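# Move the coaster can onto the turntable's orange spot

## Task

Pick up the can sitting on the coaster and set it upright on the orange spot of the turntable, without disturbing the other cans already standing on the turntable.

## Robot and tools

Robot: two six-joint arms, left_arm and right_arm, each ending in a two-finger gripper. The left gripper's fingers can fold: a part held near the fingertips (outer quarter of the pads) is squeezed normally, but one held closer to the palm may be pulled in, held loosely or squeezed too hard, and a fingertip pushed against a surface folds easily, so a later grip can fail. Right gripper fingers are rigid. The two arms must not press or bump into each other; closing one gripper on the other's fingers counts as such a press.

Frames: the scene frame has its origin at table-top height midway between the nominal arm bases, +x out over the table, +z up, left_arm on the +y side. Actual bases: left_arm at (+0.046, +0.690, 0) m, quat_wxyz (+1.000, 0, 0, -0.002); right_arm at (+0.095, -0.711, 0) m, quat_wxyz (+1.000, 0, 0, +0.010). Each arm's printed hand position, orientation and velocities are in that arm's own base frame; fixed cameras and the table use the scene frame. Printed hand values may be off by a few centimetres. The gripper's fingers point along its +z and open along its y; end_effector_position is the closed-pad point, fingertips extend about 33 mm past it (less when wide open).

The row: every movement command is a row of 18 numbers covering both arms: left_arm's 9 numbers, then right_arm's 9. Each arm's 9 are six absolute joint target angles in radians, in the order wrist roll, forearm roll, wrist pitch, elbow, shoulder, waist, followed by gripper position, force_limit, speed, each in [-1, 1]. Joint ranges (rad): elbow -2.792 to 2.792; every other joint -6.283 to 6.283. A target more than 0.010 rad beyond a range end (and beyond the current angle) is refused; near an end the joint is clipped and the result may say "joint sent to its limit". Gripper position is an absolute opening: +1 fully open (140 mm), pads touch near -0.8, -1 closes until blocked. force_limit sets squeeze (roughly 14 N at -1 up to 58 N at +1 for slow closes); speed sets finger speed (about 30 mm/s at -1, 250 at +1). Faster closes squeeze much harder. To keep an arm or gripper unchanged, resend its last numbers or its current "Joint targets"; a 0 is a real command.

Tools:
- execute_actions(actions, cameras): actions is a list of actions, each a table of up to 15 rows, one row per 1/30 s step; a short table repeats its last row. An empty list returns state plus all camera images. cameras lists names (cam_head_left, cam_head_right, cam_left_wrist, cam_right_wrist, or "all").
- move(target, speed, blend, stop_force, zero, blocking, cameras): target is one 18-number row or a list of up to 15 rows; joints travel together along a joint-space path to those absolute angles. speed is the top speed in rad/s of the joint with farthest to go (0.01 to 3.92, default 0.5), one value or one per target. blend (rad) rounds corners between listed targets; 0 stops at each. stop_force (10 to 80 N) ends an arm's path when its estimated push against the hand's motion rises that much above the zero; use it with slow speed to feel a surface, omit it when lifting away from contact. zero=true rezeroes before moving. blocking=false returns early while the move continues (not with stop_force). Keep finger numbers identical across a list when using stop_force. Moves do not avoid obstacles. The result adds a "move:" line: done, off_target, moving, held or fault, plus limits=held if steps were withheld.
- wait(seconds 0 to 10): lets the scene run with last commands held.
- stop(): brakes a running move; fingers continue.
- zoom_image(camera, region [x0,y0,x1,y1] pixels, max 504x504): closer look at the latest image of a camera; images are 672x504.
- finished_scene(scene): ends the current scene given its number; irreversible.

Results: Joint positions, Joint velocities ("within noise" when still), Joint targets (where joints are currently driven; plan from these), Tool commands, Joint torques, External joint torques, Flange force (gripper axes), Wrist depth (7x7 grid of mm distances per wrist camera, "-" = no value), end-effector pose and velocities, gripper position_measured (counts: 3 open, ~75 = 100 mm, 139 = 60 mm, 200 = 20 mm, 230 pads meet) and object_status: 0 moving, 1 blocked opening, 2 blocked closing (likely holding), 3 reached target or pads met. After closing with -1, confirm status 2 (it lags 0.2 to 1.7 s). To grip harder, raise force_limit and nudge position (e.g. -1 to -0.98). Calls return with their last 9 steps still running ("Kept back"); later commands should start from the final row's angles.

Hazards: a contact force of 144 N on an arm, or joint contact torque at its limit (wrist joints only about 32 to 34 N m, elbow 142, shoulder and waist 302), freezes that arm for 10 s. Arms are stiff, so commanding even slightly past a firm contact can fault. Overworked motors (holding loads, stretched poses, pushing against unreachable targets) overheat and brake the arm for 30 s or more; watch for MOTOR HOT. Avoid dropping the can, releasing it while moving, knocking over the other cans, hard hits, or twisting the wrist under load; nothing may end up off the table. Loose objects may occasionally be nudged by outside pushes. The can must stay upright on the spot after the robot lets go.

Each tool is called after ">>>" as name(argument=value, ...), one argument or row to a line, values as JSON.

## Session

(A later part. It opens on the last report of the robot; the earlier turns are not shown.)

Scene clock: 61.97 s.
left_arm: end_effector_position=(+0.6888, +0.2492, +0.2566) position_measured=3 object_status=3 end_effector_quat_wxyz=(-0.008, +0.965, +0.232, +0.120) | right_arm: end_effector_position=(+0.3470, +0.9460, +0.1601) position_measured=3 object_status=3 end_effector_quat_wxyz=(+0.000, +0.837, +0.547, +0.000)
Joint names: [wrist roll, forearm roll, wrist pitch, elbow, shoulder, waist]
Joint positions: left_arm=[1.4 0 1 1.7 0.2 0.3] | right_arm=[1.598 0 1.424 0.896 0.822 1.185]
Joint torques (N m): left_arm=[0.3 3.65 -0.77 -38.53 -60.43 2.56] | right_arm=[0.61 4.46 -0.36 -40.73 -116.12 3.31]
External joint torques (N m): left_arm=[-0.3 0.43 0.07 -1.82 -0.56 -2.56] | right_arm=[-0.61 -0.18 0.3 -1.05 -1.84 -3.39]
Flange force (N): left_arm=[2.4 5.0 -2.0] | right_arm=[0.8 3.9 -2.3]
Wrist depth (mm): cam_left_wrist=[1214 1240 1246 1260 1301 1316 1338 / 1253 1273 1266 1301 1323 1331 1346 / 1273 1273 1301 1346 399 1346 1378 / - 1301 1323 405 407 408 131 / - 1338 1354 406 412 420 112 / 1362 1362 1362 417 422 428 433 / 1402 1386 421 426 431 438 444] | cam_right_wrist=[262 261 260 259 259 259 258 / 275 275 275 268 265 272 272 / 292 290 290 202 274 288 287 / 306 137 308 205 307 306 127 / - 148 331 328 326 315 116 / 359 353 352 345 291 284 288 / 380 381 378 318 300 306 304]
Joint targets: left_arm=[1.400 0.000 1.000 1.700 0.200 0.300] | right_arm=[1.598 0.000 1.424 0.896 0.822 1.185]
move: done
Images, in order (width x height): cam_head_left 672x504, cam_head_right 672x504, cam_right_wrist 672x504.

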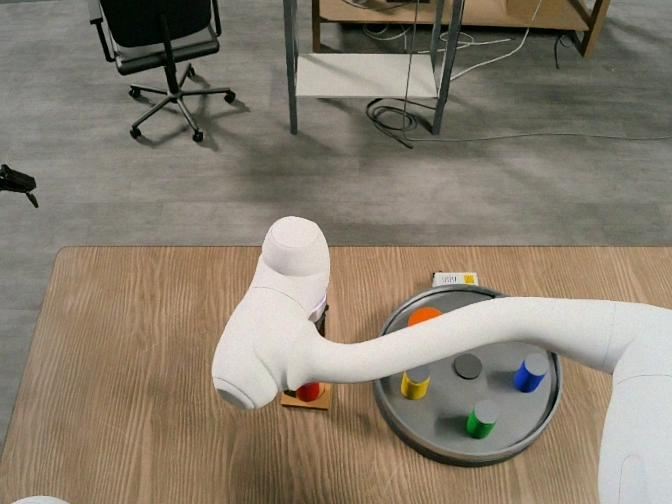

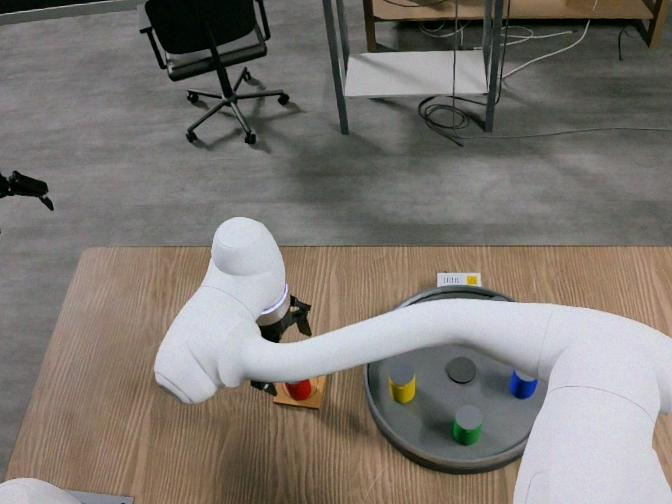

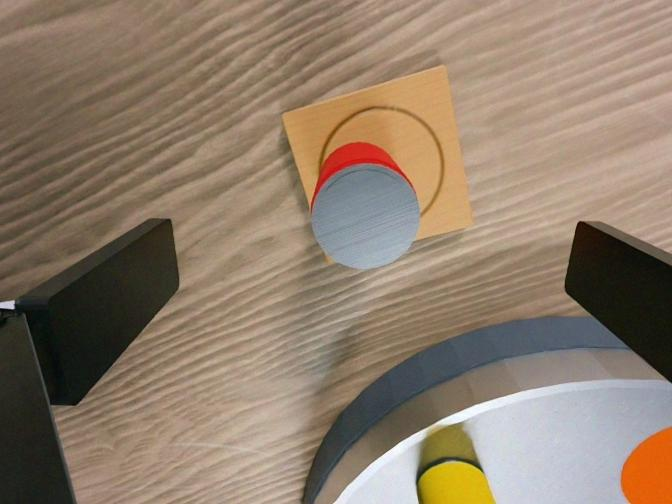

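>>> move(
  target=[
    [1.4, 0, 1, 1.7, 0.2, 0.3, 1.0, 1.0, 1.0, 1.5982, 0.0, 1.2978, 0.9866, 0.8572, 1.1850, 1.0, 1.0, 1.0],
  ],
  speed=0.2,
  cameras=["cam_right_wrist"],
)

Scene clock: 67.10 s.
left_arm: end_effector_position=(+0.6888, +0.2492, +0.2566) position_measured=3 object_status=3 end_effector_quat_wxyz=(-0.008, +0.965, +0.232, +0.120) | right_arm: end_effector_position=(+0.3470, +0.9460, +0.0750) position_measured=3 object_status=3 end_effector_quat_wxyz=(+0.000, +0.837, +0.547, +0.000)
Joint names: [wrist roll, forearm roll, wrist pitch, elbow, shoulder, waist]
Joint positions: left_arm=[1.4 0 1 1.7 0.2 0.3] | right_arm=[1.598 0 1.298 0.987 0.857 1.185]
Joint torques (N m): left_arm=[0.29 3.67 -0.77 -38.49 -60.4 2.78] | right_arm=[0.56 4.26 -0.36 -39.26 -117.6 3.91]
External joint torques (N m): left_arm=[-0.29 0.43 0.06 -2.11 -0.77 -2.81] | right_arm=[-0.57 -0.08 0.31 -1.34 -1.62 -3.28]
Flange force (N): left_arm=[2.6 5.4 -2.4] | right_arm=[2.3 3.7 -2.5]
Wrist depth (mm): cam_left_wrist=[1227 1240 1266 1280 1309 1301 1316 / 1246 1253 1287 1301 1309 1346 1338 / 1266 1266 1301 1301 399 1346 1386 / - 1287 1338 406 405 407 131 / - 1331 1370 409 413 419 112 / 1370 1386 1362 417 423 428 435 / 1378 1386 421 428 431 439 442] | cam_right_wrist=[187 185 183 183 183 182 183 / 195 194 192 186 182 191 192 / 207 206 206 188 189 201 203 / 217 137 218 113 113 209 127 / - 148 233 119 119 230 121 / 255 250 249 249 247 244 238 / 266 269 268 268 245 215 200]
Joint targets: left_arm=[1.400 0.000 1.000 1.700 0.200 0.300] | right_arm=[1.598 0.000 1.298 0.987 0.857 1.185]
move: done
Images, in order (width x height): cam_right_wrist 672x504.

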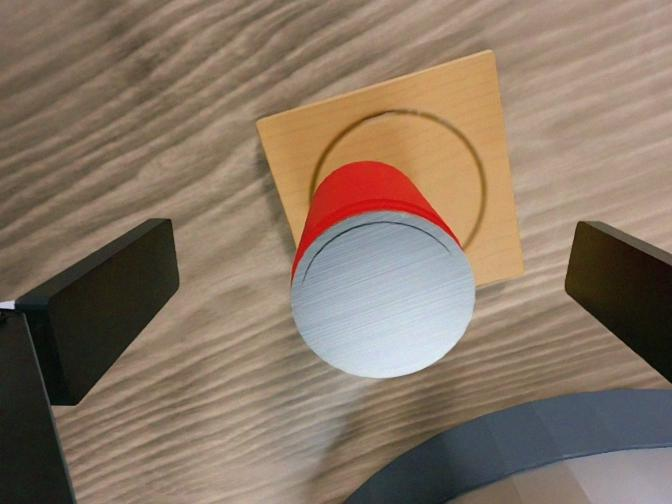

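>>> execute_actions(
  actions=[
    [[1.4, 0, 1, 1.7, 0.2, 0.3, 1.0, 1.0, 1.0, 1.5982, 0.0, 1.2978, 0.9866, 0.8572, 1.1850, -1.0, -0.5, -1.0]],
  ],
)

>>> wait(
  seconds=4.0,
  cameras=["cam_right_wrist", "cam_head_left"],
)

Scene clock: 68.10 s.
left_arm: end_effector_position=(+0.6888, +0.2492, +0.2566) position_measured=3 object_status=3 end_effector_quat_wxyz=(-0.008, +0.965, +0.232, +0.120) | right_arm: end_effector_position=(+0.3470, +0.9460, +0.0751) position_measured=9 object_status=0 end_effector_quat_wxyz=(+0.000, +0.837, +0.547, +0.000)
Joint names: [wrist roll, forearm roll, wrist pitch, elbow, shoulder, waist]
Joint positions: left_arm=[1.4 0 1 1.7 0.2 0.3] | right_arm=[1.598 0 1.298 0.987 0.857 1.185]
Joint torques (N m): left_arm=[0.29 3.66 -0.74 -38.45 -60.42 2.73] | right_arm=[0.61 4.28 -0.31 -39.35 -117.34 3.7]
External joint torques (N m): left_arm=[-0.29 0.44 0.04 -2.05 -0.61 -2.76] | right_arm=[-0.61 -0.05 0.26 -1.88 -3.76 -3.46]
Flange force (N): left_arm=[2.7 5.3 -2.2] | right_arm=[0.1 4.0 -4.0]
Wrist depth (mm): cam_left_wrist=[1233 1246 1253 1273 1287 1309 1346 / 1260 1260 1287 1294 1309 1323 1338 / 1273 1294 1309 1354 401 1370 1386 / - 1301 1331 405 407 408 131 / - 1338 1378 411 415 419 112 / 1346 1354 1386 418 423 429 435 / 1386 1394 421 425 431 438 444] | cam_right_wrist=[187 185 184 184 183 183 182 / 195 195 192 186 182 191 192 / 207 206 205 189 189 202 203 / 217 133 218 112 113 207 132 / - 124 233 119 119 231 125 / - 250 249 249 248 244 231 / - 269 268 268 245 214 200]
Joint targets: left_arm=[1.400 0.000 1.000 1.700 0.200 0.300] | right_arm=[1.598 0.000 1.298 0.987 0.857 1.185]
Kept back: 9 steps.

Scene clock: 72.40 s.
left_arm: end_effector_position=(+0.6888, +0.2492, +0.2566) position_measured=3 object_status=3 end_effector_quat_wxyz=(-0.008, +0.965, +0.232, +0.120) | right_arm: end_effector_position=(+0.3470, +0.9460, +0.0751) position_measured=151 object_status=2 end_effector_quat_wxyz=(+0.000, +0.837, +0.547, +0.000)
Joint names: [wrist roll, forearm roll, wrist pitch, elbow, shoulder, waist]
Joint positions: left_arm=[1.4 0 1 1.7 0.2 0.3] | right_arm=[1.598 0 1.298 0.987 0.857 1.185]
Joint torques (N m): left_arm=[0.32 3.71 -0.75 -38.5 -60.41 2.84] | right_arm=[0.54 4.18 -0.36 -37.94 -114.77 3.9]
External joint torques (N m): left_arm=[-0.32 0.39 0.04 -2.07 -0.75 -2.85] | right_arm=[-0.54 -0.01 0.3 -2.79 -4.75 -3.97]
Flange force (N): left_arm=[2.5 5.4 -2.3] | right_arm=[1.5 4.4 -5.4]
Wrist depth (mm): cam_left_wrist=[1227 1240 1253 1280 1287 1331 1338 / 1253 1273 1287 1316 1323 1354 1370 / 1273 1287 1301 1323 399 1362 1394 / - 1316 1323 404 405 408 131 / - 1362 1362 408 413 419 112 / 1354 1370 1378 417 421 429 435 / 1362 1411 421 427 433 440 447] | cam_right_wrist=[187 185 184 184 183 183 183 / 195 195 193 186 182 190 192 / 207 206 206 180 189 201 203 / 219 218 139 113 113 211 216 / - 86 85 119 119 80 89 / - 72 - 249 248 - - / - - - 268 253 - -]
Joint targets: left_arm=[1.400 0.000 1.000 1.700 0.200 0.300] | right_arm=[1.598 0.000 1.298 0.987 0.857 1.185]
Tool commands: left_gripper/position=+1.0 left_gripper/force_limit=+1.0 left_gripper/speed=+1.0 right_gripper/position=-1.0 right_gripper/force_limit=-0.5 right_gripper/speed=-1.0
wait: 4.00 s; at rest by 2.77 s
Images, in order (width x height): cam_head_left 672x504, cam_right_wrist 672x504.

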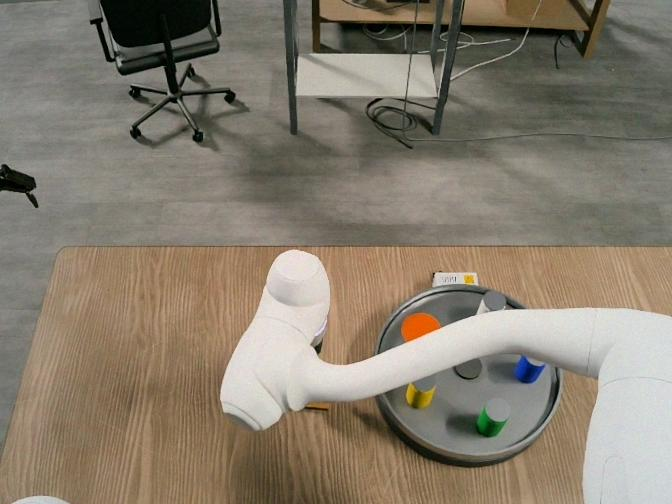

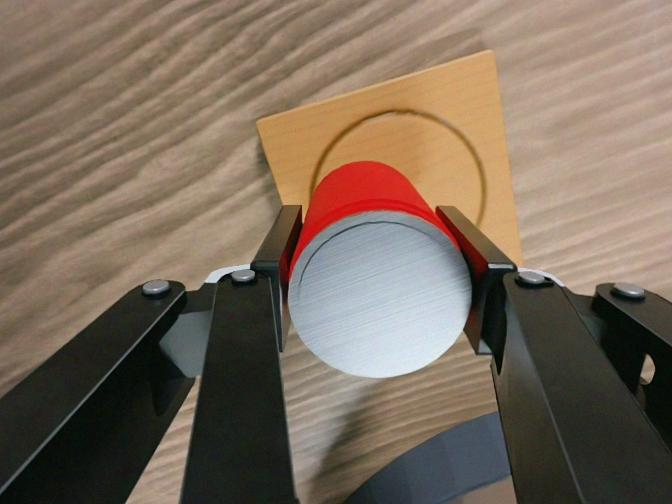

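>>> move(
  target=[
    [1.4, 0, 1, 1.7, 0.2, 0.3, 1.0, 1.0, 1.0, 1.5982, 0.0, 1.6290, 0.7028, 0.8098, 1.1850, -1.0, -0.5, -1.0],
  ],
  speed=0.25,
  cameras=["cam_right_wrist", "cam_head_left", "cam_head_right"],
)

Scene clock: 74.90 s.
left_arm: end_effector_position=(+0.6888, +0.2492, +0.2566) position_measured=3 object_status=3 end_effector_quat_wxyz=(-0.008, +0.965, +0.232, +0.120) | right_arm: end_effector_position=(+0.3470, +0.9460, +0.2801) position_measured=151 object_status=2 end_effector_quat_wxyz=(+0.000, +0.837, +0.547, +0.000)
Joint names: [wrist roll, forearm roll, wrist pitch, elbow, shoulder, waist]
Joint positions: left_arm=[1.4 0 1 1.7 0.2 0.3] | right_arm=[1.598 0 1.629 0.703 0.81 1.185]
Joint torques (N m): left_arm=[0.3 3.69 -0.76 -38.41 -60.4 2.83] | right_arm=[0.53 4.47 -0.4 -42 -116.14 3.81]
External joint torques (N m): left_arm=[-0.3 0.39 0.06 -2.02 -0.66 -2.82] | right_arm=[-0.53 -0.11 0.35 -0.56 -2.5 -3.62]
Flange force (N): left_arm=[2.6 5.4 -2.2] | right_arm=[-2.9 4.3 -1.4]
Wrist depth (mm): cam_left_wrist=[1233 1233 1253 1287 1309 1331 1323 / 1246 1253 1287 1309 1301 1338 1362 / 1273 1287 1301 1316 400 1362 1362 / - 1309 1309 403 405 408 131 / - 1331 1370 406 413 416 112 / 1346 1378 1394 418 424 429 432 / 1354 1428 423 426 431 440 445] | cam_right_wrist=[370 369 368 366 366 365 364 / 391 388 387 380 382 384 384 / 412 410 410 161 396 406 405 / 434 435 118 113 113 425 427 / - 86 85 119 119 80 89 / - 72 - 436 377 - - / - - - 461 453 - -]
Joint targets: left_arm=[1.400 0.000 1.000 1.700 0.200 0.300] | right_arm=[1.598 0.000 1.629 0.703 0.810 1.185]
move: done
Images, in order (width x height): cam_head_left 672x504, cam_head_right 672x504, cam_right_wrist 672x504.

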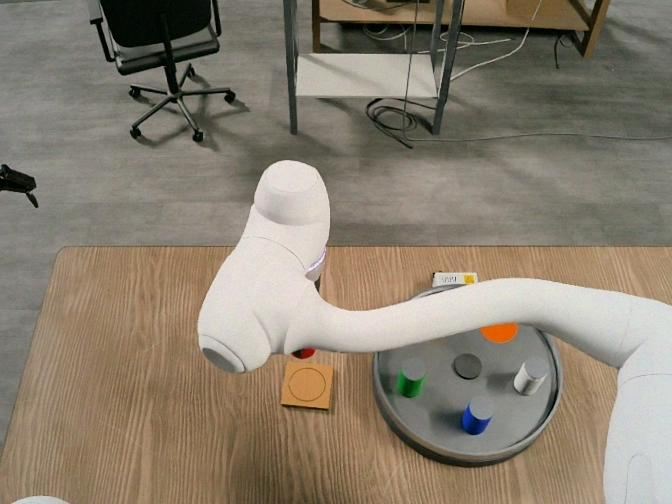

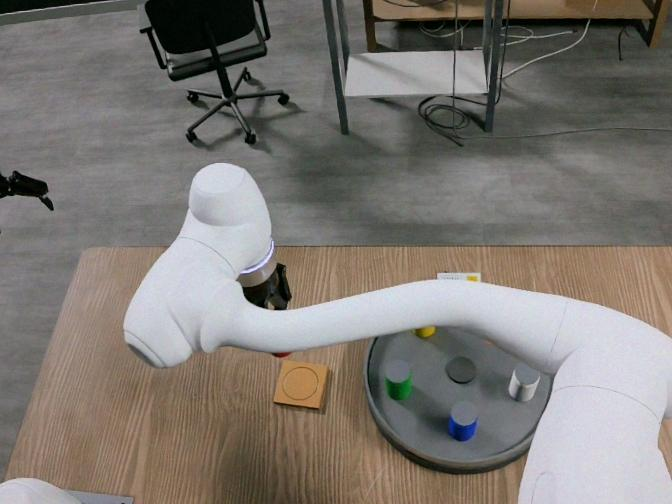

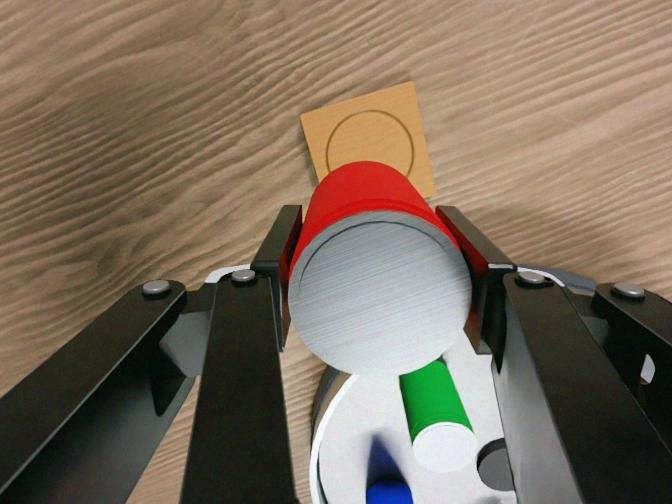

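>>> move(
  target=[
    [1.4, 0, 1, 1.7, 0.2, 0.3, 1.0, 1.0, 1.0, 1.5295, 0.0, 1.3553, 1.3052, 0.4811, 0.9407, -1.0, -0.5, -1.0],
  ],
  speed=0.4,
  cameras=["cam_right_wrist", "cam_head_left"],
)

Scene clock: 82.60 s.
left_arm: end_effector_position=(+0.6888, +0.2492, +0.2566) position_measured=3 object_status=3 end_effector_quat_wxyz=(-0.008, +0.965, +0.232, +0.120) | right_arm: end_effector_position=(+0.4629, +0.6934, +0.2500) position_measured=151 object_status=2 end_effector_quat_wxyz=(+0.000, +0.882, +0.472, +0.000)
Joint names: [wrist roll, forearm roll, wrist pitch, elbow, shoulder, waist]
Joint positions: left_arm=[1.4 0 1 1.7 0.2 0.3] | right_arm=[1.53 0 1.355 1.305 0.481 0.941]
Joint torques (N m): left_arm=[0.33 3.68 -0.75 -38.5 -60.39 2.84] | right_arm=[0.62 4.39 -0.37 -40.85 -89.28 3.74]
External joint torques (N m): left_arm=[-0.32 0.41 0.04 -2.1 -0.8 -2.89] | right_arm=[-0.62 -0.12 0.32 -0.58 -0.67 -3.24]
Flange force (N): left_arm=[2.5 5.5 -2.3] | right_arm=[0.4 4.6 -1.5]
Wrist depth (mm): cam_left_wrist=[1214 1227 1266 1273 1280 1301 1346 / 1266 1246 1294 1287 1346 1346 1346 / 1280 1301 1316 1309 399 1362 1362 / - 1287 1346 402 405 407 131 / - 1338 1354 406 412 416 112 / 1370 1354 1370 418 421 428 435 / 1386 1378 421 426 432 440 444] | cam_right_wrist=[338 341 341 335 338 338 337 / 360 355 312 306 311 353 353 / 383 331 328 145 321 325 370 / 406 346 125 113 113 336 399 / - 86 85 119 119 80 89 / - 72 - 396 388 - - / - - - 426 412 - -]
Joint targets: left_arm=[1.400 0.000 1.000 1.700 0.200 0.300] | right_arm=[1.530 0.000 1.355 1.305 0.481 0.941]
move: done
Images, in order (width x height): cam_head_left 672x504, cam_right_wrist 672x504.

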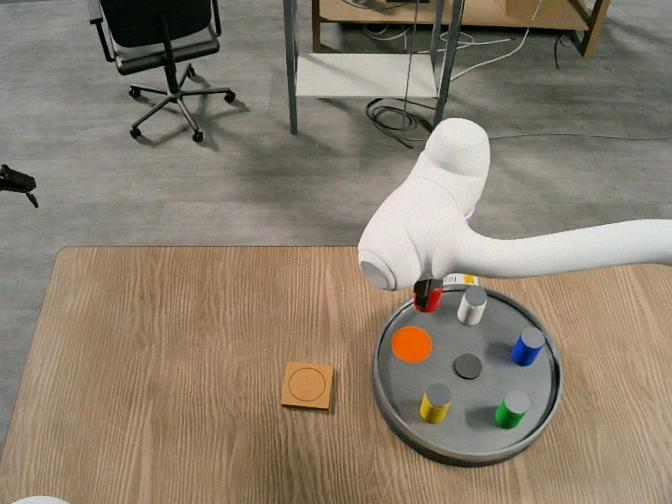

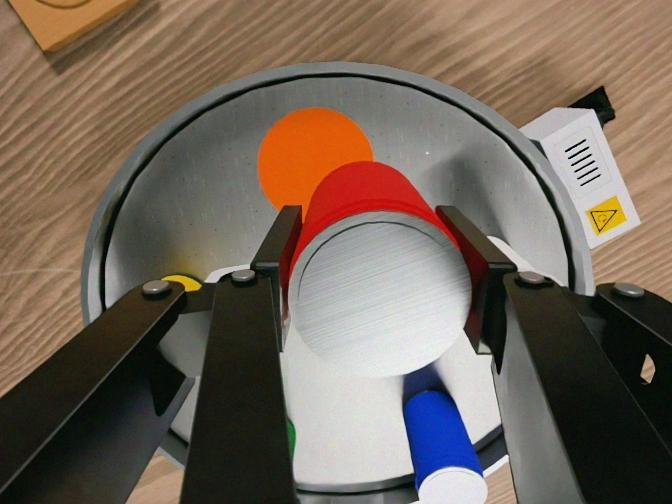

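>>> wait(
  seconds=7.2,
  cameras=["cam_right_wrist"],
)

>>> wait(
  seconds=0.5,
  cameras=["cam_right_wrist"],
)

>>> wait(
  seconds=0.5,
  cameras=["cam_right_wrist"],
)

>>> wait(
  seconds=0.5,
  cameras=["cam_right_wrist"],
)

>>> wait(
  seconds=0.5,
  cameras=["cam_right_wrist"],
)

>>> wait(
  seconds=0.5,
  cameras=["cam_right_wrist"],
)

>>> wait(
  seconds=0.5,
  cameras=["cam_right_wrist"],
)

>>> wait(
  seconds=0.5,
  cameras=["cam_right_wrist", "cam_head_left"],
)

Scene clock: 91.87 s.
left_arm: end_effector_position=(+0.6888, +0.2492, +0.2566) position_measured=3 object_status=3 end_effector_quat_wxyz=(-0.008, +0.965, +0.232, +0.120) | right_arm: end_effector_position=(+0.4629, +0.6933, +0.2501) position_measured=151 object_status=2 end_effector_quat_wxyz=(+0.000, +0.882, +0.472, +0.000)
Joint names: [wrist roll, forearm roll, wrist pitch, elbow, shoulder, waist]
Joint positions: left_arm=[1.4 0 1 1.7 0.2 0.3] | right_arm=[1.529 0 1.355 1.305 0.481 0.941]
Joint torques (N m): left_arm=[0.29 3.68 -0.76 -38.47 -60.38 2.64] | right_arm=[0.58 4.37 -0.38 -40.74 -89.59 4.09]
External joint torques (N m): left_arm=[-0.29 0.42 0.05 -2.07 -0.77 -2.6] | right_arm=[-0.58 -0.1 0.33 -0.8 -0.48 -3.98]
Flange force (N): left_arm=[2.6 5.0 -2.3] | right_arm=[1.3 5.5 -1.7]
Wrist depth (mm): cam_left_wrist=[1246 1233 1246 1260 1301 1287 1323 / 1227 1273 1280 1294 1316 1338 1354 / 1273 1287 1331 1331 401 1346 1394 / - 1294 1323 404 407 407 131 / - 1346 1354 408 413 418 112 / 1362 1394 1394 416 425 428 435 / 1378 1394 421 424 431 439 445] | cam_right_wrist=[332 341 341 337 339 337 338 / 362 357 313 309 310 350 356 / 382 330 328 174 319 326 376 / 407 346 125 113 113 340 400 / - 86 85 119 119 80 89 / - 72 - 398 394 - - / - - - 420 353 - -]
Joint targets: left_arm=[1.400 0.000 1.000 1.700 0.200 0.300] | right_arm=[1.530 0.000 1.355 1.305 0.481 0.941]
Tool commands: left_gripper/position=+1.0 left_gripper/force_limit=+1.0 left_gripper/speed=+1.0 right_gripper/position=-1.0 right_gripper/force_limit=-0.5 right_gripper/speed=-1.0
wait: 7.20 s; at rest from the start
Images, in order (width x height): cam_right_wrist 672x504.

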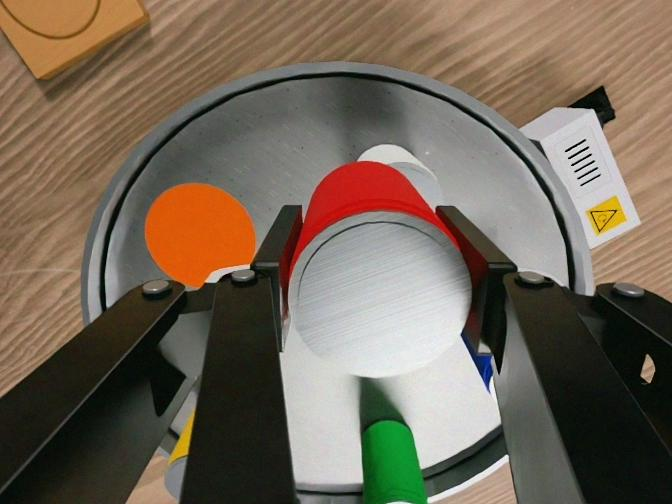

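Scene clock: 92.37 s.
left_arm: end_effector_position=(+0.6888, +0.2492, +0.2566) position_measured=3 object_status=3 end_effector_quat_wxyz=(-0.008, +0.965, +0.232, +0.120) | right_arm: end_effector_position=(+0.4629, +0.6933, +0.2501) position_measured=151 object_status=2 end_effector_quat_wxyz=(+0.000, +0.882, +0.472, +0.000)
Joint names: [wrist roll, forearm roll, wrist pitch, elbow, shoulder, waist]
Joint positions: left_arm=[1.4 0 1 1.7 0.2 0.3] | right_arm=[1.529 0 1.355 1.305 0.481 0.941]
Joint torques (N m): left_arm=[0.29 3.72 -0.78 -38.53 -60.53 2.65] | right_arm=[0.57 4.36 -0.36 -40.8 -89.58 3.72]
External joint torques (N m): left_arm=[-0.29 0.35 0.09 -1.77 -0.37 -2.6] | right_arm=[-0.57 -0.1 0.31 -0.71 -0.44 -3.71]
Flange force (N): left_arm=[2.5 5.0 -1.8] | right_arm=[1.1 5.1 -1.6]
Wrist depth (mm): cam_left_wrist=[1221 1233 1233 1309 1309 1309 1338 / 1260 1280 1280 1287 1323 1331 1354 / 1260 1294 1309 1316 399 1394 1386 / - 1309 1331 404 406 407 131 / - 1323 1346 408 415 419 112 / 1362 1362 1378 418 423 429 435 / 1386 1394 421 424 432 439 444] | cam_right_wrist=[332 341 341 336 338 338 337 / 362 358 314 308 312 353 352 / 382 331 - 174 279 325 374 / 405 348 113 113 113 340 402 / - 86 85 119 119 80 89 / - 72 - 397 396 - - / - - - 392 422 - -]
Joint targets: left_arm=[1.400 0.000 1.000 1.700 0.200 0.300] | right_arm=[1.530 0.000 1.355 1.305 0.481 0.941]
Tool commands: left_gripper/position=+1.0 left_gripper/force_limit=+1.0 left_gripper/speed=+1.0 right_gripper/position=-1.0 right_gripper/force_limit=-0.5 right_gripper/speed=-1.0
wait: 0.50 s; at rest by 0.17 s
Images, in order (width x height): cam_right_wrist 672x504.

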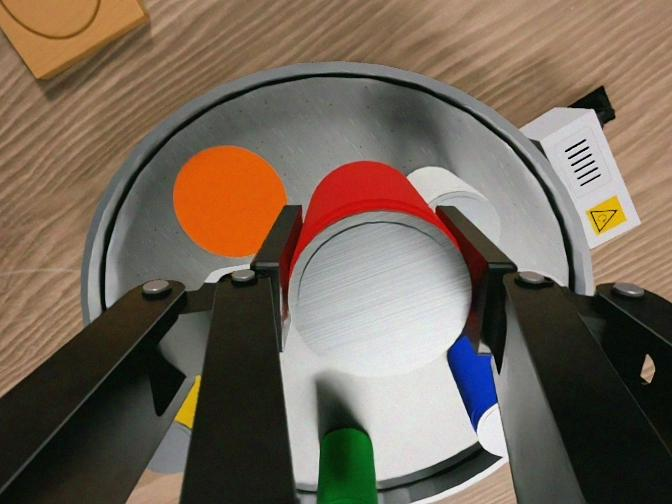

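Scene clock: 92.87 s.
left_arm: end_effector_position=(+0.6888, +0.2492, +0.2566) position_measured=3 object_status=3 end_effector_quat_wxyz=(-0.008, +0.965, +0.232, +0.120) | right_arm: end_effector_position=(+0.4629, +0.6933, +0.2501) position_measured=151 object_status=2 end_effector_quat_wxyz=(+0.000, +0.882, +0.472, +0.000)
Joint names: [wrist roll, forearm roll, wrist pitch, elbow, shoulder, waist]
Joint positions: left_arm=[1.4 0 1 1.7 0.2 0.3] | right_arm=[1.529 0 1.355 1.305 0.481 0.941]
Joint torques (N m): left_arm=[0.28 3.66 -0.73 -38.55 -60.36 2.64] | right_arm=[0.55 4.37 -0.32 -40.94 -89.9 3.94]
External joint torques (N m): left_arm=[-0.28 0.43 0.04 -1.79 -0.62 -2.54] | right_arm=[-0.55 -0.15 0.27 -0.16 0.78 -4.01]
Flange force (N): left_arm=[2.2 4.9 -2.0] | right_arm=[1.7 5.5 -0.4]
Wrist depth (mm): cam_left_wrist=[1221 1246 1260 1273 1280 1331 1323 / 1233 1253 1273 1301 1309 1346 1362 / 1266 1301 1309 1323 400 1354 1386 / - 1280 1323 404 405 405 131 / - 1354 1354 409 417 420 112 / 1370 1370 1386 415 424 431 434 / 1378 1411 420 424 431 439 446] | cam_right_wrist=[332 342 340 336 338 338 337 / 362 357 310 309 311 351 353 / 382 330 325 174 319 325 372 / 405 346 125 113 113 321 399 / - 86 85 119 119 80 89 / - 72 - 398 396 - - / - - - 413 422 - -]
Joint targets: left_arm=[1.400 0.000 1.000 1.700 0.200 0.300] | right_arm=[1.530 0.000 1.355 1.305 0.481 0.941]
Tool commands: left_gripper/position=+1.0 left_gripper/force_limit=+1.0 left_gripper/speed=+1.0 right_gripper/position=-1.0 right_gripper/force_limit=-0.5 right_gripper/speed=-1.0
wait: 0.50 s; at rest by 0.17 s
Images, in order (width x height): cam_right_wrist 672x504.

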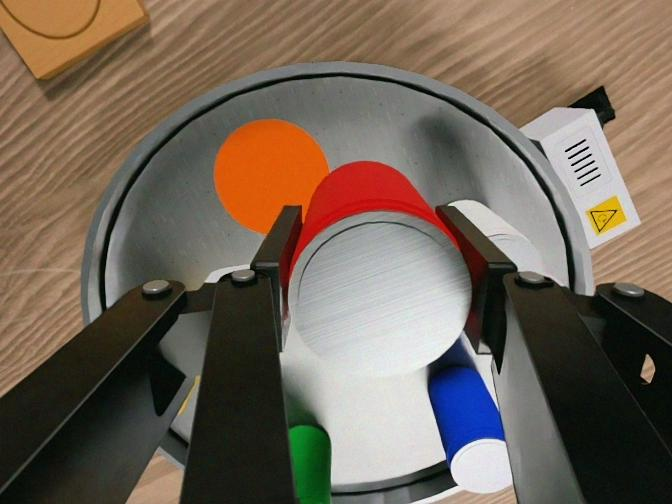

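Scene clock: 93.37 s.
left_arm: end_effector_position=(+0.6888, +0.2492, +0.2566) position_measured=3 object_status=3 end_effector_quat_wxyz=(-0.008, +0.965, +0.232, +0.120) | right_arm: end_effector_position=(+0.4629, +0.6933, +0.2501) position_measured=151 object_status=2 end_effector_quat_wxyz=(+0.000, +0.882, +0.472, +0.000)
Joint names: [wrist roll, forearm roll, wrist pitch, elbow, shoulder, waist]
Joint positions: left_arm=[1.4 0 1 1.7 0.2 0.3] | right_arm=[1.529 0 1.355 1.305 0.481 0.941]
Joint torques (N m): left_arm=[0.27 3.71 -0.76 -38.49 -60.25 2.7] | right_arm=[0.58 4.36 -0.34 -40.86 -89.76 3.99]
External joint torques (N m): left_arm=[-0.27 0.38 0.05 -1.99 -0.78 -2.67] | right_arm=[-0.58 -0.11 0.28 -0.61 0.05 -4]
Flange force (N): left_arm=[2.4 5.1 -2.3] | right_arm=[1.6 5.5 -1.2]
Wrist depth (mm): cam_left_wrist=[1221 1221 1266 1287 1316 1323 1354 / 1273 1280 1294 1316 1309 1323 1362 / 1294 1280 1294 1309 400 1362 1386 / - 1294 1323 403 407 408 131 / - 1331 1362 408 415 420 112 / 1370 1370 1370 418 423 431 432 / 1402 1378 422 427 432 439 445] | cam_right_wrist=[332 341 340 335 340 338 339 / 361 358 313 303 310 352 353 / 384 330 327 145 322 324 378 / 407 346 125 113 113 342 398 / - 86 85 119 119 80 89 / - 72 - 397 389 - - / - - - 427 348 - -]
Joint targets: left_arm=[1.400 0.000 1.000 1.700 0.200 0.300] | right_arm=[1.530 0.000 1.355 1.305 0.481 0.941]
Tool commands: left_gripper/position=+1.0 left_gripper/force_limit=+1.0 left_gripper/speed=+1.0 right_gripper/position=-1.0 right_gripper/force_limit=-0.5 right_gripper/speed=-1.0
wait: 0.50 s; at rest by 0.17 s
Images, in order (width x height): cam_right_wrist 672x504.

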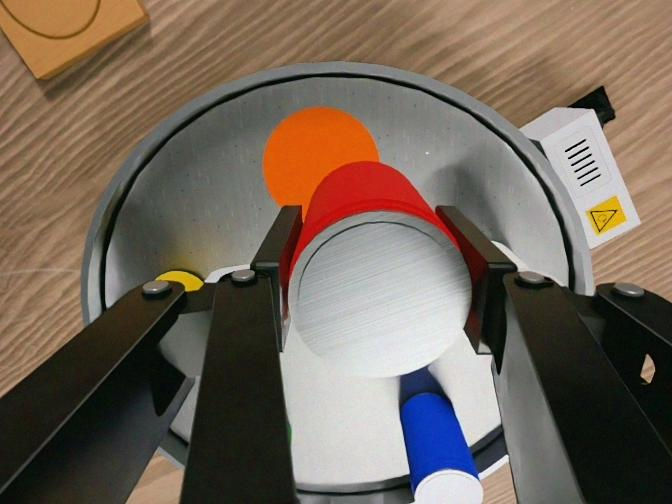

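Scene clock: 93.87 s.
left_arm: end_effector_position=(+0.6888, +0.2492, +0.2566) position_measured=3 object_status=3 end_effector_quat_wxyz=(-0.008, +0.965, +0.232, +0.120) | right_arm: end_effector_position=(+0.4629, +0.6933, +0.2501) position_measured=151 object_status=2 end_effector_quat_wxyz=(+0.000, +0.882, +0.472, +0.000)
Joint names: [wrist roll, forearm roll, wrist pitch, elbow, shoulder, waist]
Joint positions: left_arm=[1.4 0 1 1.7 0.2 0.3] | right_arm=[1.529 0 1.355 1.305 0.481 0.941]
Joint torques (N m): left_arm=[0.29 3.67 -0.75 -38.47 -60.32 2.59] | right_arm=[0.63 4.36 -0.36 -40.93 -89.72 4.07]
External joint torques (N m): left_arm=[-0.29 0.44 0.03 -2.27 -0.98 -2.56] | right_arm=[-0.63 -0.13 0.31 -0.39 -0.03 -4.19]
Flange force (N): left_arm=[2.7 5.0 -2.6] | right_arm=[0.9 5.8 -1.0]
Wrist depth (mm): cam_left_wrist=[1227 1240 1273 1273 1280 1338 1331 / 1240 1287 1294 1287 1331 1323 1370 / 1287 1287 1309 1331 400 1354 1378 / - 1309 1331 403 405 408 131 / - 1331 1370 408 414 421 113 / 1370 1378 1370 417 424 431 435 / 1362 1386 422 427 432 439 444] | cam_right_wrist=[333 342 342 335 339 339 338 / 362 357 312 309 308 349 354 / 382 331 327 154 320 325 369 / 409 340 125 113 113 341 400 / - 86 85 119 119 80 89 / - 72 - 396 393 - - / - - - 420 342 - -]
Joint targets: left_arm=[1.400 0.000 1.000 1.700 0.200 0.300] | right_arm=[1.530 0.000 1.355 1.305 0.481 0.941]
Tool commands: left_gripper/position=+1.0 left_gripper/force_limit=+1.0 left_gripper/speed=+1.0 right_gripper/position=-1.0 right_gripper/force_limit=-0.5 right_gripper/speed=-1.0
wait: 0.50 s; at rest by 0.17 s
Images, in order (width x height): cam_right_wrist 672x504.

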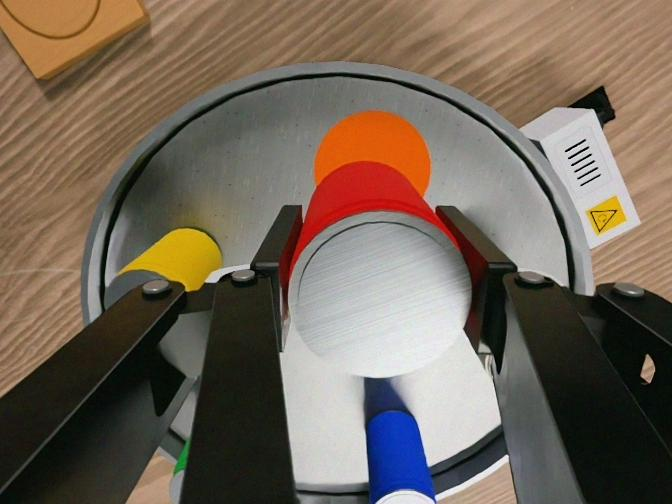

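Scene clock: 94.37 s.
left_arm: end_effector_position=(+0.6888, +0.2492, +0.2566) position_measured=3 object_status=3 end_effector_quat_wxyz=(-0.008, +0.965, +0.232, +0.120) | right_arm: end_effector_position=(+0.4629, +0.6933, +0.2501) position_measured=151 object_status=2 end_effector_quat_wxyz=(+0.000, +0.882, +0.472, +0.000)
Joint names: [wrist roll, forearm roll, wrist pitch, elbow, shoulder, waist]
Joint positions: left_arm=[1.4 0 1 1.7 0.2 0.3] | right_arm=[1.529 0 1.355 1.305 0.481 0.941]
Joint torques (N m): left_arm=[0.29 3.68 -0.76 -38.6 -60.33 2.74] | right_arm=[0.52 4.39 -0.37 -40.71 -89.55 3.92]
External joint torques (N m): left_arm=[-0.28 0.4 0.07 -1.77 -0.73 -2.68] | right_arm=[-0.52 -0.15 0.32 -0.62 0.03 -3.96]
Flange force (N): left_arm=[2.0 5.1 -2.1] | right_arm=[1.6 5.4 -1.3]
Wrist depth (mm): cam_left_wrist=[1227 1260 1253 1287 1280 1316 1331 / 1253 1260 1301 1316 1338 1323 1346 / 1273 1287 1301 1316 399 1378 1378 / - 1294 1323 405 408 408 131 / - 1338 1362 409 413 418 112 / 1370 1370 1386 416 423 430 434 / 1378 1394 421 425 433 439 445] | cam_right_wrist=[332 342 341 337 338 338 338 / 362 357 312 308 310 352 356 / 382 329 324 174 149 325 375 / 405 260 125 113 113 342 400 / - 86 85 119 119 80 89 / - 72 - 395 396 - - / - - - 376 423 - -]
Joint targets: left_arm=[1.400 0.000 1.000 1.700 0.200 0.300] | right_arm=[1.530 0.000 1.355 1.305 0.481 0.941]
Tool commands: left_gripper/position=+1.0 left_gripper/force_limit=+1.0 left_gripper/speed=+1.0 right_gripper/position=-1.0 right_gripper/force_limit=-0.5 right_gripper/speed=-1.0
wait: 0.50 s; at rest by 0.17 s
Images, in order (width x height): cam_right_wrist 672x504.

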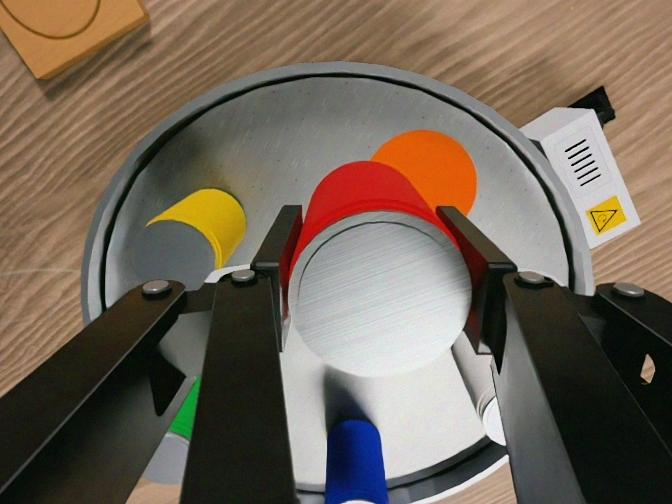

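Scene clock: 94.87 s.
left_arm: end_effector_position=(+0.6888, +0.2492, +0.2566) position_measured=3 object_status=3 end_effector_quat_wxyz=(-0.008, +0.965, +0.232, +0.120) | right_arm: end_effector_position=(+0.4629, +0.6933, +0.2501) position_measured=151 object_status=2 end_effector_quat_wxyz=(+0.000, +0.882, +0.472, +0.000)
Joint names: [wrist roll, forearm roll, wrist pitch, elbow, shoulder, waist]
Joint positions: left_arm=[1.4 0 1 1.7 0.2 0.3] | right_arm=[1.529 0 1.355 1.305 0.481 0.941]
Joint torques (N m): left_arm=[0.29 3.66 -0.77 -38.46 -60.42 2.72] | right_arm=[0.59 4.38 -0.35 -40.82 -89.5 4.16]
External joint torques (N m): left_arm=[-0.29 0.43 0.06 -2.04 -0.67 -2.62] | right_arm=[-0.59 -0.11 0.28 -0.8 -0.67 -3.97]
Flange force (N): left_arm=[2.7 5.1 -2.2] | right_arm=[0.9 5.5 -1.7]
Wrist depth (mm): cam_left_wrist=[1227 1253 1260 1287 1294 1309 1346 / 1240 1266 1273 1294 1338 1354 1378 / 1273 1301 1301 1323 399 1370 1394 / - 1316 1316 405 406 407 131 / - 1346 1346 409 413 419 112 / 1378 1386 1370 416 424 429 436 / 1386 1419 421 425 432 439 444] | cam_right_wrist=[331 343 340 336 340 338 338 / 361 357 311 308 311 353 353 / 383 329 287 174 317 322 374 / 406 349 125 113 113 341 400 / - 86 85 119 119 80 89 / - 72 - 396 394 - - / - - - 388 424 - -]
Joint targets: left_arm=[1.400 0.000 1.000 1.700 0.200 0.300] | right_arm=[1.530 0.000 1.355 1.305 0.481 0.941]
Tool commands: left_gripper/position=+1.0 left_gripper/force_limit=+1.0 left_gripper/speed=+1.0 right_gripper/position=-1.0 right_gripper/force_limit=-0.5 right_gripper/speed=-1.0
wait: 0.50 s; at rest by 0.17 s
Images, in order (width x height): cam_right_wrist 672x504.

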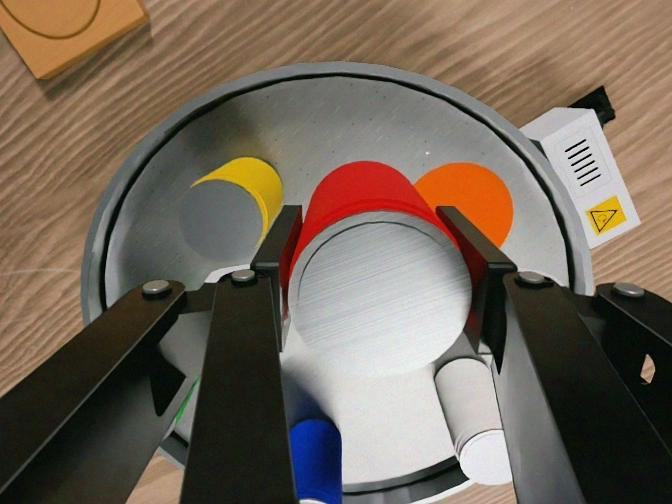

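Scene clock: 95.37 s.
left_arm: end_effector_position=(+0.6888, +0.2492, +0.2566) position_measured=3 object_status=3 end_effector_quat_wxyz=(-0.008, +0.965, +0.232, +0.120) | right_arm: end_effector_position=(+0.4629, +0.6933, +0.2501) position_measured=151 object_status=2 end_effector_quat_wxyz=(+0.000, +0.882, +0.472, +0.000)
Joint names: [wrist roll, forearm roll, wrist pitch, elbow, shoulder, waist]
Joint positions: left_arm=[1.4 0 1 1.7 0.2 0.3] | right_arm=[1.529 0 1.355 1.305 0.481 0.941]
Joint torques (N m): left_arm=[0.3 3.67 -0.75 -38.49 -60.49 2.8] | right_arm=[0.58 4.39 -0.38 -40.89 -89.71 4.05]
External joint torques (N m): left_arm=[-0.3 0.41 0.05 -1.93 -0.5 -2.81] | right_arm=[-0.58 -0.14 0.32 -0.62 -0.18 -4.31]
Flange force (N): left_arm=[2.6 5.4 -2.0] | right_arm=[1.3 5.9 -1.4]
Wrist depth (mm): cam_left_wrist=[1221 1233 1253 1280 1294 1309 1316 / 1266 1273 1301 1323 1338 1323 1362 / 1287 1316 1316 1309 400 1370 1386 / - 1309 1323 405 406 407 131 / - 1331 1354 408 416 418 112 / 1346 1370 1394 416 424 428 435 / 1394 1386 422 427 430 441 444] | cam_right_wrist=[332 341 341 337 340 338 338 / 362 357 313 309 311 353 353 / 382 330 320 174 321 325 378 / 403 347 125 113 113 341 401 / - 86 85 119 119 80 89 / - 72 - 395 390 - - / - - - 426 416 - -]
Joint targets: left_arm=[1.400 0.000 1.000 1.700 0.200 0.300] | right_arm=[1.530 0.000 1.355 1.305 0.481 0.941]
Tool commands: left_gripper/position=+1.0 left_gripper/force_limit=+1.0 left_gripper/speed=+1.0 right_gripper/position=-1.0 right_gripper/force_limit=-0.5 right_gripper/speed=-1.0
wait: 0.50 s; at rest by 0.17 s
Images, in order (width x height): cam_head_left 672x504, cam_right_wrist 672x504.

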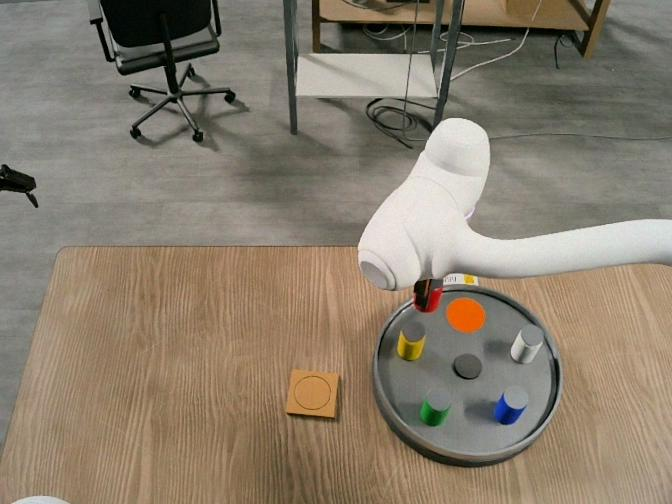

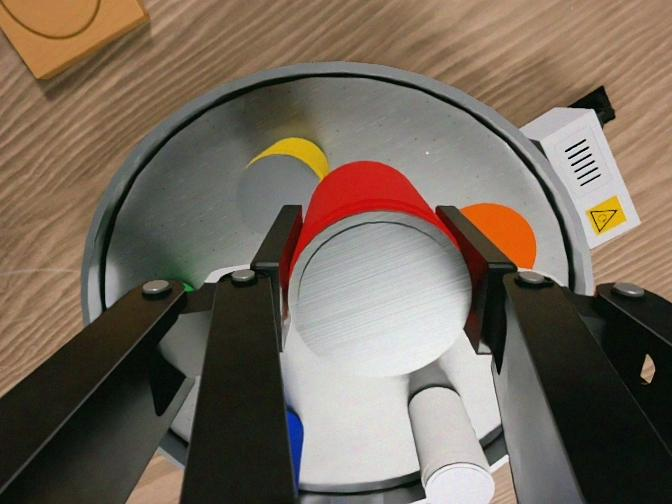

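>>> move(
  target=[
    [1.4, 0, 1, 1.7, 0.2, 0.3, 1.0, 1.0, 1.0, 1.5476, 0.0, 1.3122, 1.4379, 0.3916, 0.9588, -1.0, -0.5, -1.0],
    [1.4, 0, 1, 1.7, 0.2, 0.3, 1.0, 1.0, 1.0, 1.5476, 0.0, 1.1642, 1.5382, 0.4391, 0.9588, -1.0, -0.5, -1.0],
  ],
  speed=[0.3, 0.15],
  cameras=["cam_right_wrist", "cam_head_left", "cam_head_right"],
)

Scene clock: 109.50 s.
left_arm: end_effector_position=(+0.6888, +0.2492, +0.2566) position_measured=3 object_status=3 end_effector_quat_wxyz=(-0.008, +0.965, +0.232, +0.120) | right_arm: end_effector_position=(+0.4182, +0.6559, +0.1601) position_measured=151 object_status=2 end_effector_quat_wxyz=(+0.000, +0.882, +0.472, +0.000)
Joint names: [wrist roll, forearm roll, wrist pitch, elbow, shoulder, waist]
Joint positions: left_arm=[1.4 0 1 1.7 0.2 0.3] | right_arm=[1.548 0 1.164 1.538 0.439 0.959]
Joint torques (N m): left_arm=[0.29 3.68 -0.78 -38.52 -60.24 2.8] | right_arm=[0.62 4.13 -0.38 -38.32 -83.16 3.89]
External joint torques (N m): left_arm=[-0.28 0.42 0.07 -2.06 -0.89 -2.85] | right_arm=[-0.62 -0.13 0.33 -0.68 -0.29 -4.01]
Flange force (N): left_arm=[2.4 5.4 -2.4] | right_arm=[1.2 5.9 -1.4]
Wrist depth (mm): cam_left_wrist=[1233 1233 1260 1280 1294 1316 1309 / 1253 1253 1301 1280 1309 1331 1362 / 1260 1294 1309 1331 399 1346 1370 / - 1294 1331 403 407 406 131 / - 1346 1362 408 413 418 112 / 1346 1354 1370 416 420 428 434 / 1370 1386 421 424 431 440 444] | cam_right_wrist=[257 214 213 213 212 210 196 / 218 221 221 225 221 145 141 / 155 151 196 174 233 163 230 / 258 253 125 113 113 245 250 / - 86 85 119 119 80 89 / - 72 - 288 288 - - / - - - - 302 - -]
Joint targets: left_arm=[1.400 0.000 1.000 1.700 0.200 0.300] | right_arm=[1.548 0.000 1.164 1.538 0.439 0.959]
move: done
Images, in order (width x height): cam_head_left 672x504, cam_head_right 672x504, cam_right_wrist 672x504.

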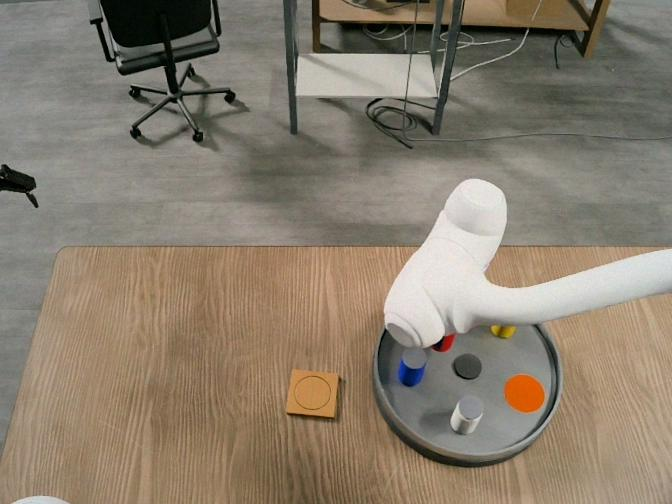

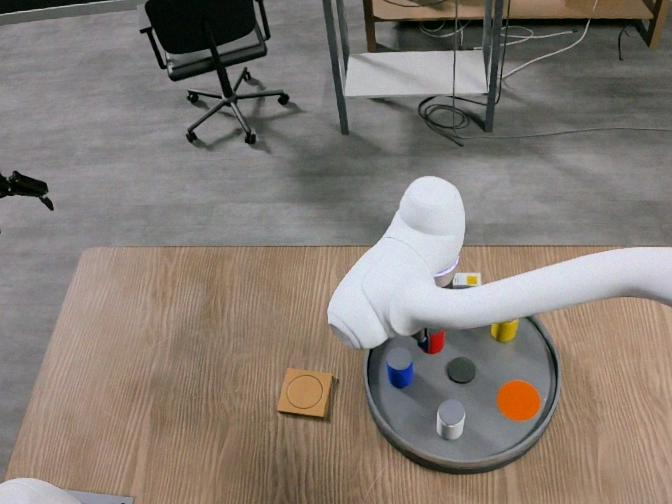

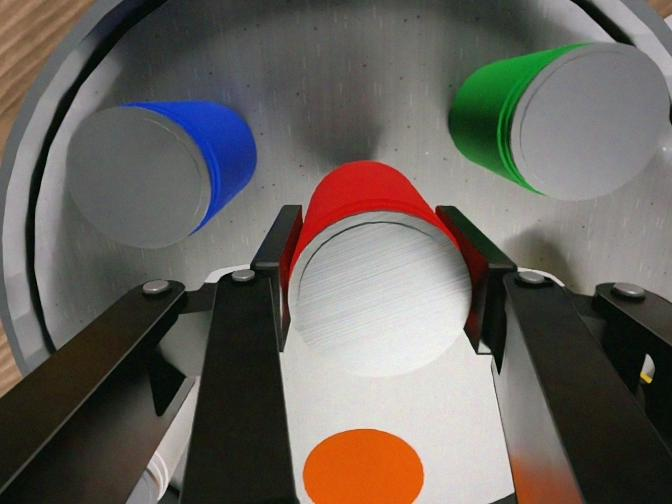

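>>> move(
  target=[1.4, 0, 1, 1.7, 0.2, 0.3, 1.0, 1.0, 1.0, 1.5476, 0.0, 1.0759, 1.5879, 0.4778, 0.9588, -1.0, -0.5, -1.0],
  speed=0.025,
  stop_force=10,
  cameras=["cam_right_wrist", "cam_head_left", "cam_head_right"],
)

Scene clock: 113.87 s.
left_arm: end_effector_position=(+0.6888, +0.2492, +0.2566) position_measured=3 object_status=3 end_effector_quat_wxyz=(-0.008, +0.965, +0.232, +0.120) | right_arm: end_effector_position=(+0.4184, +0.6562, +0.1148) position_measured=151 object_status=2 end_effector_quat_wxyz=(+0.000, +0.882, +0.472, +0.000)
Joint names: [wrist roll, forearm roll, wrist pitch, elbow, shoulder, waist]
Joint positions: left_arm=[1.4 0 1 1.7 0.2 0.3] | right_arm=[1.548 0 1.091 1.579 0.471 0.959]
Joint torques (N m): left_arm=[0.33 3.69 -0.76 -38.47 -60.42 2.85] | right_arm=[0.54 4.92 -0.28 -27.74 -71.06 6.72]
External joint torques (N m): left_arm=[-0.32 0.41 0.05 -2.14 -0.71 -2.88] | right_arm=[-0.54 -1.03 0.22 -10.21 -14.77 -6.85]
Flange force (N): left_arm=[2.7 5.5 -2.3] | right_arm=[1.7 9.5 -20.0]
Wrist depth (mm): cam_left_wrist=[1227 1240 1246 1273 1294 1301 1331 / 1246 1260 1287 1294 1294 1338 1362 / 1301 1301 1301 1323 399 1354 1370 / - 1280 1316 404 404 406 131 / - 1354 1362 408 417 418 113 / 1394 1370 1378 417 424 431 433 / 1378 1394 421 425 431 439 444] | cam_right_wrist=[175 173 173 173 172 172 172 / 184 - - 182 182 167 114 / 194 - - 176 190 141 106 / 206 206 118 113 113 199 113 / - 86 85 119 118 80 89 / - 72 - 228 233 - - / - - - 252 250 - -]
Joint targets: left_arm=[1.400 0.000 1.000 1.700 0.200 0.300] | right_arm=[1.548 0.000 1.091 1.579 0.471 0.959]
move: contact (right_arm); right_arm: the wrist pitch is farthest, 0.015 rad from its target
Images, in order (width x height): cam_head_left 672x504, cam_head_right 672x504, cam_right_wrist 672x504.

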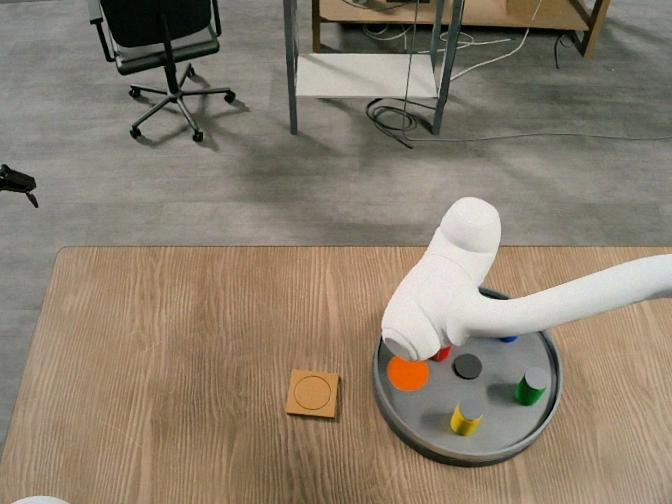

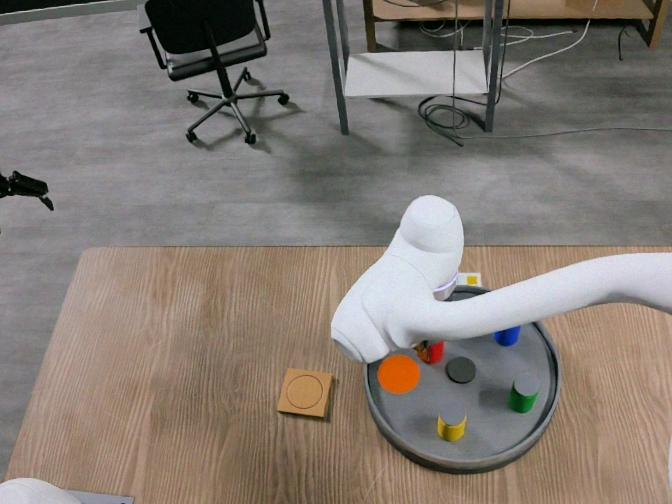

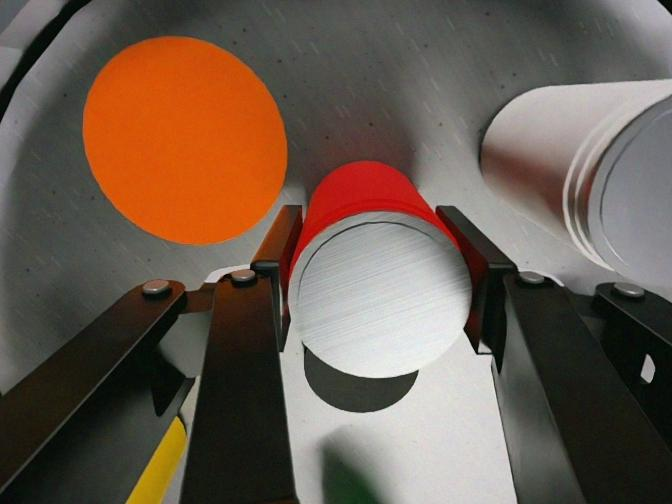

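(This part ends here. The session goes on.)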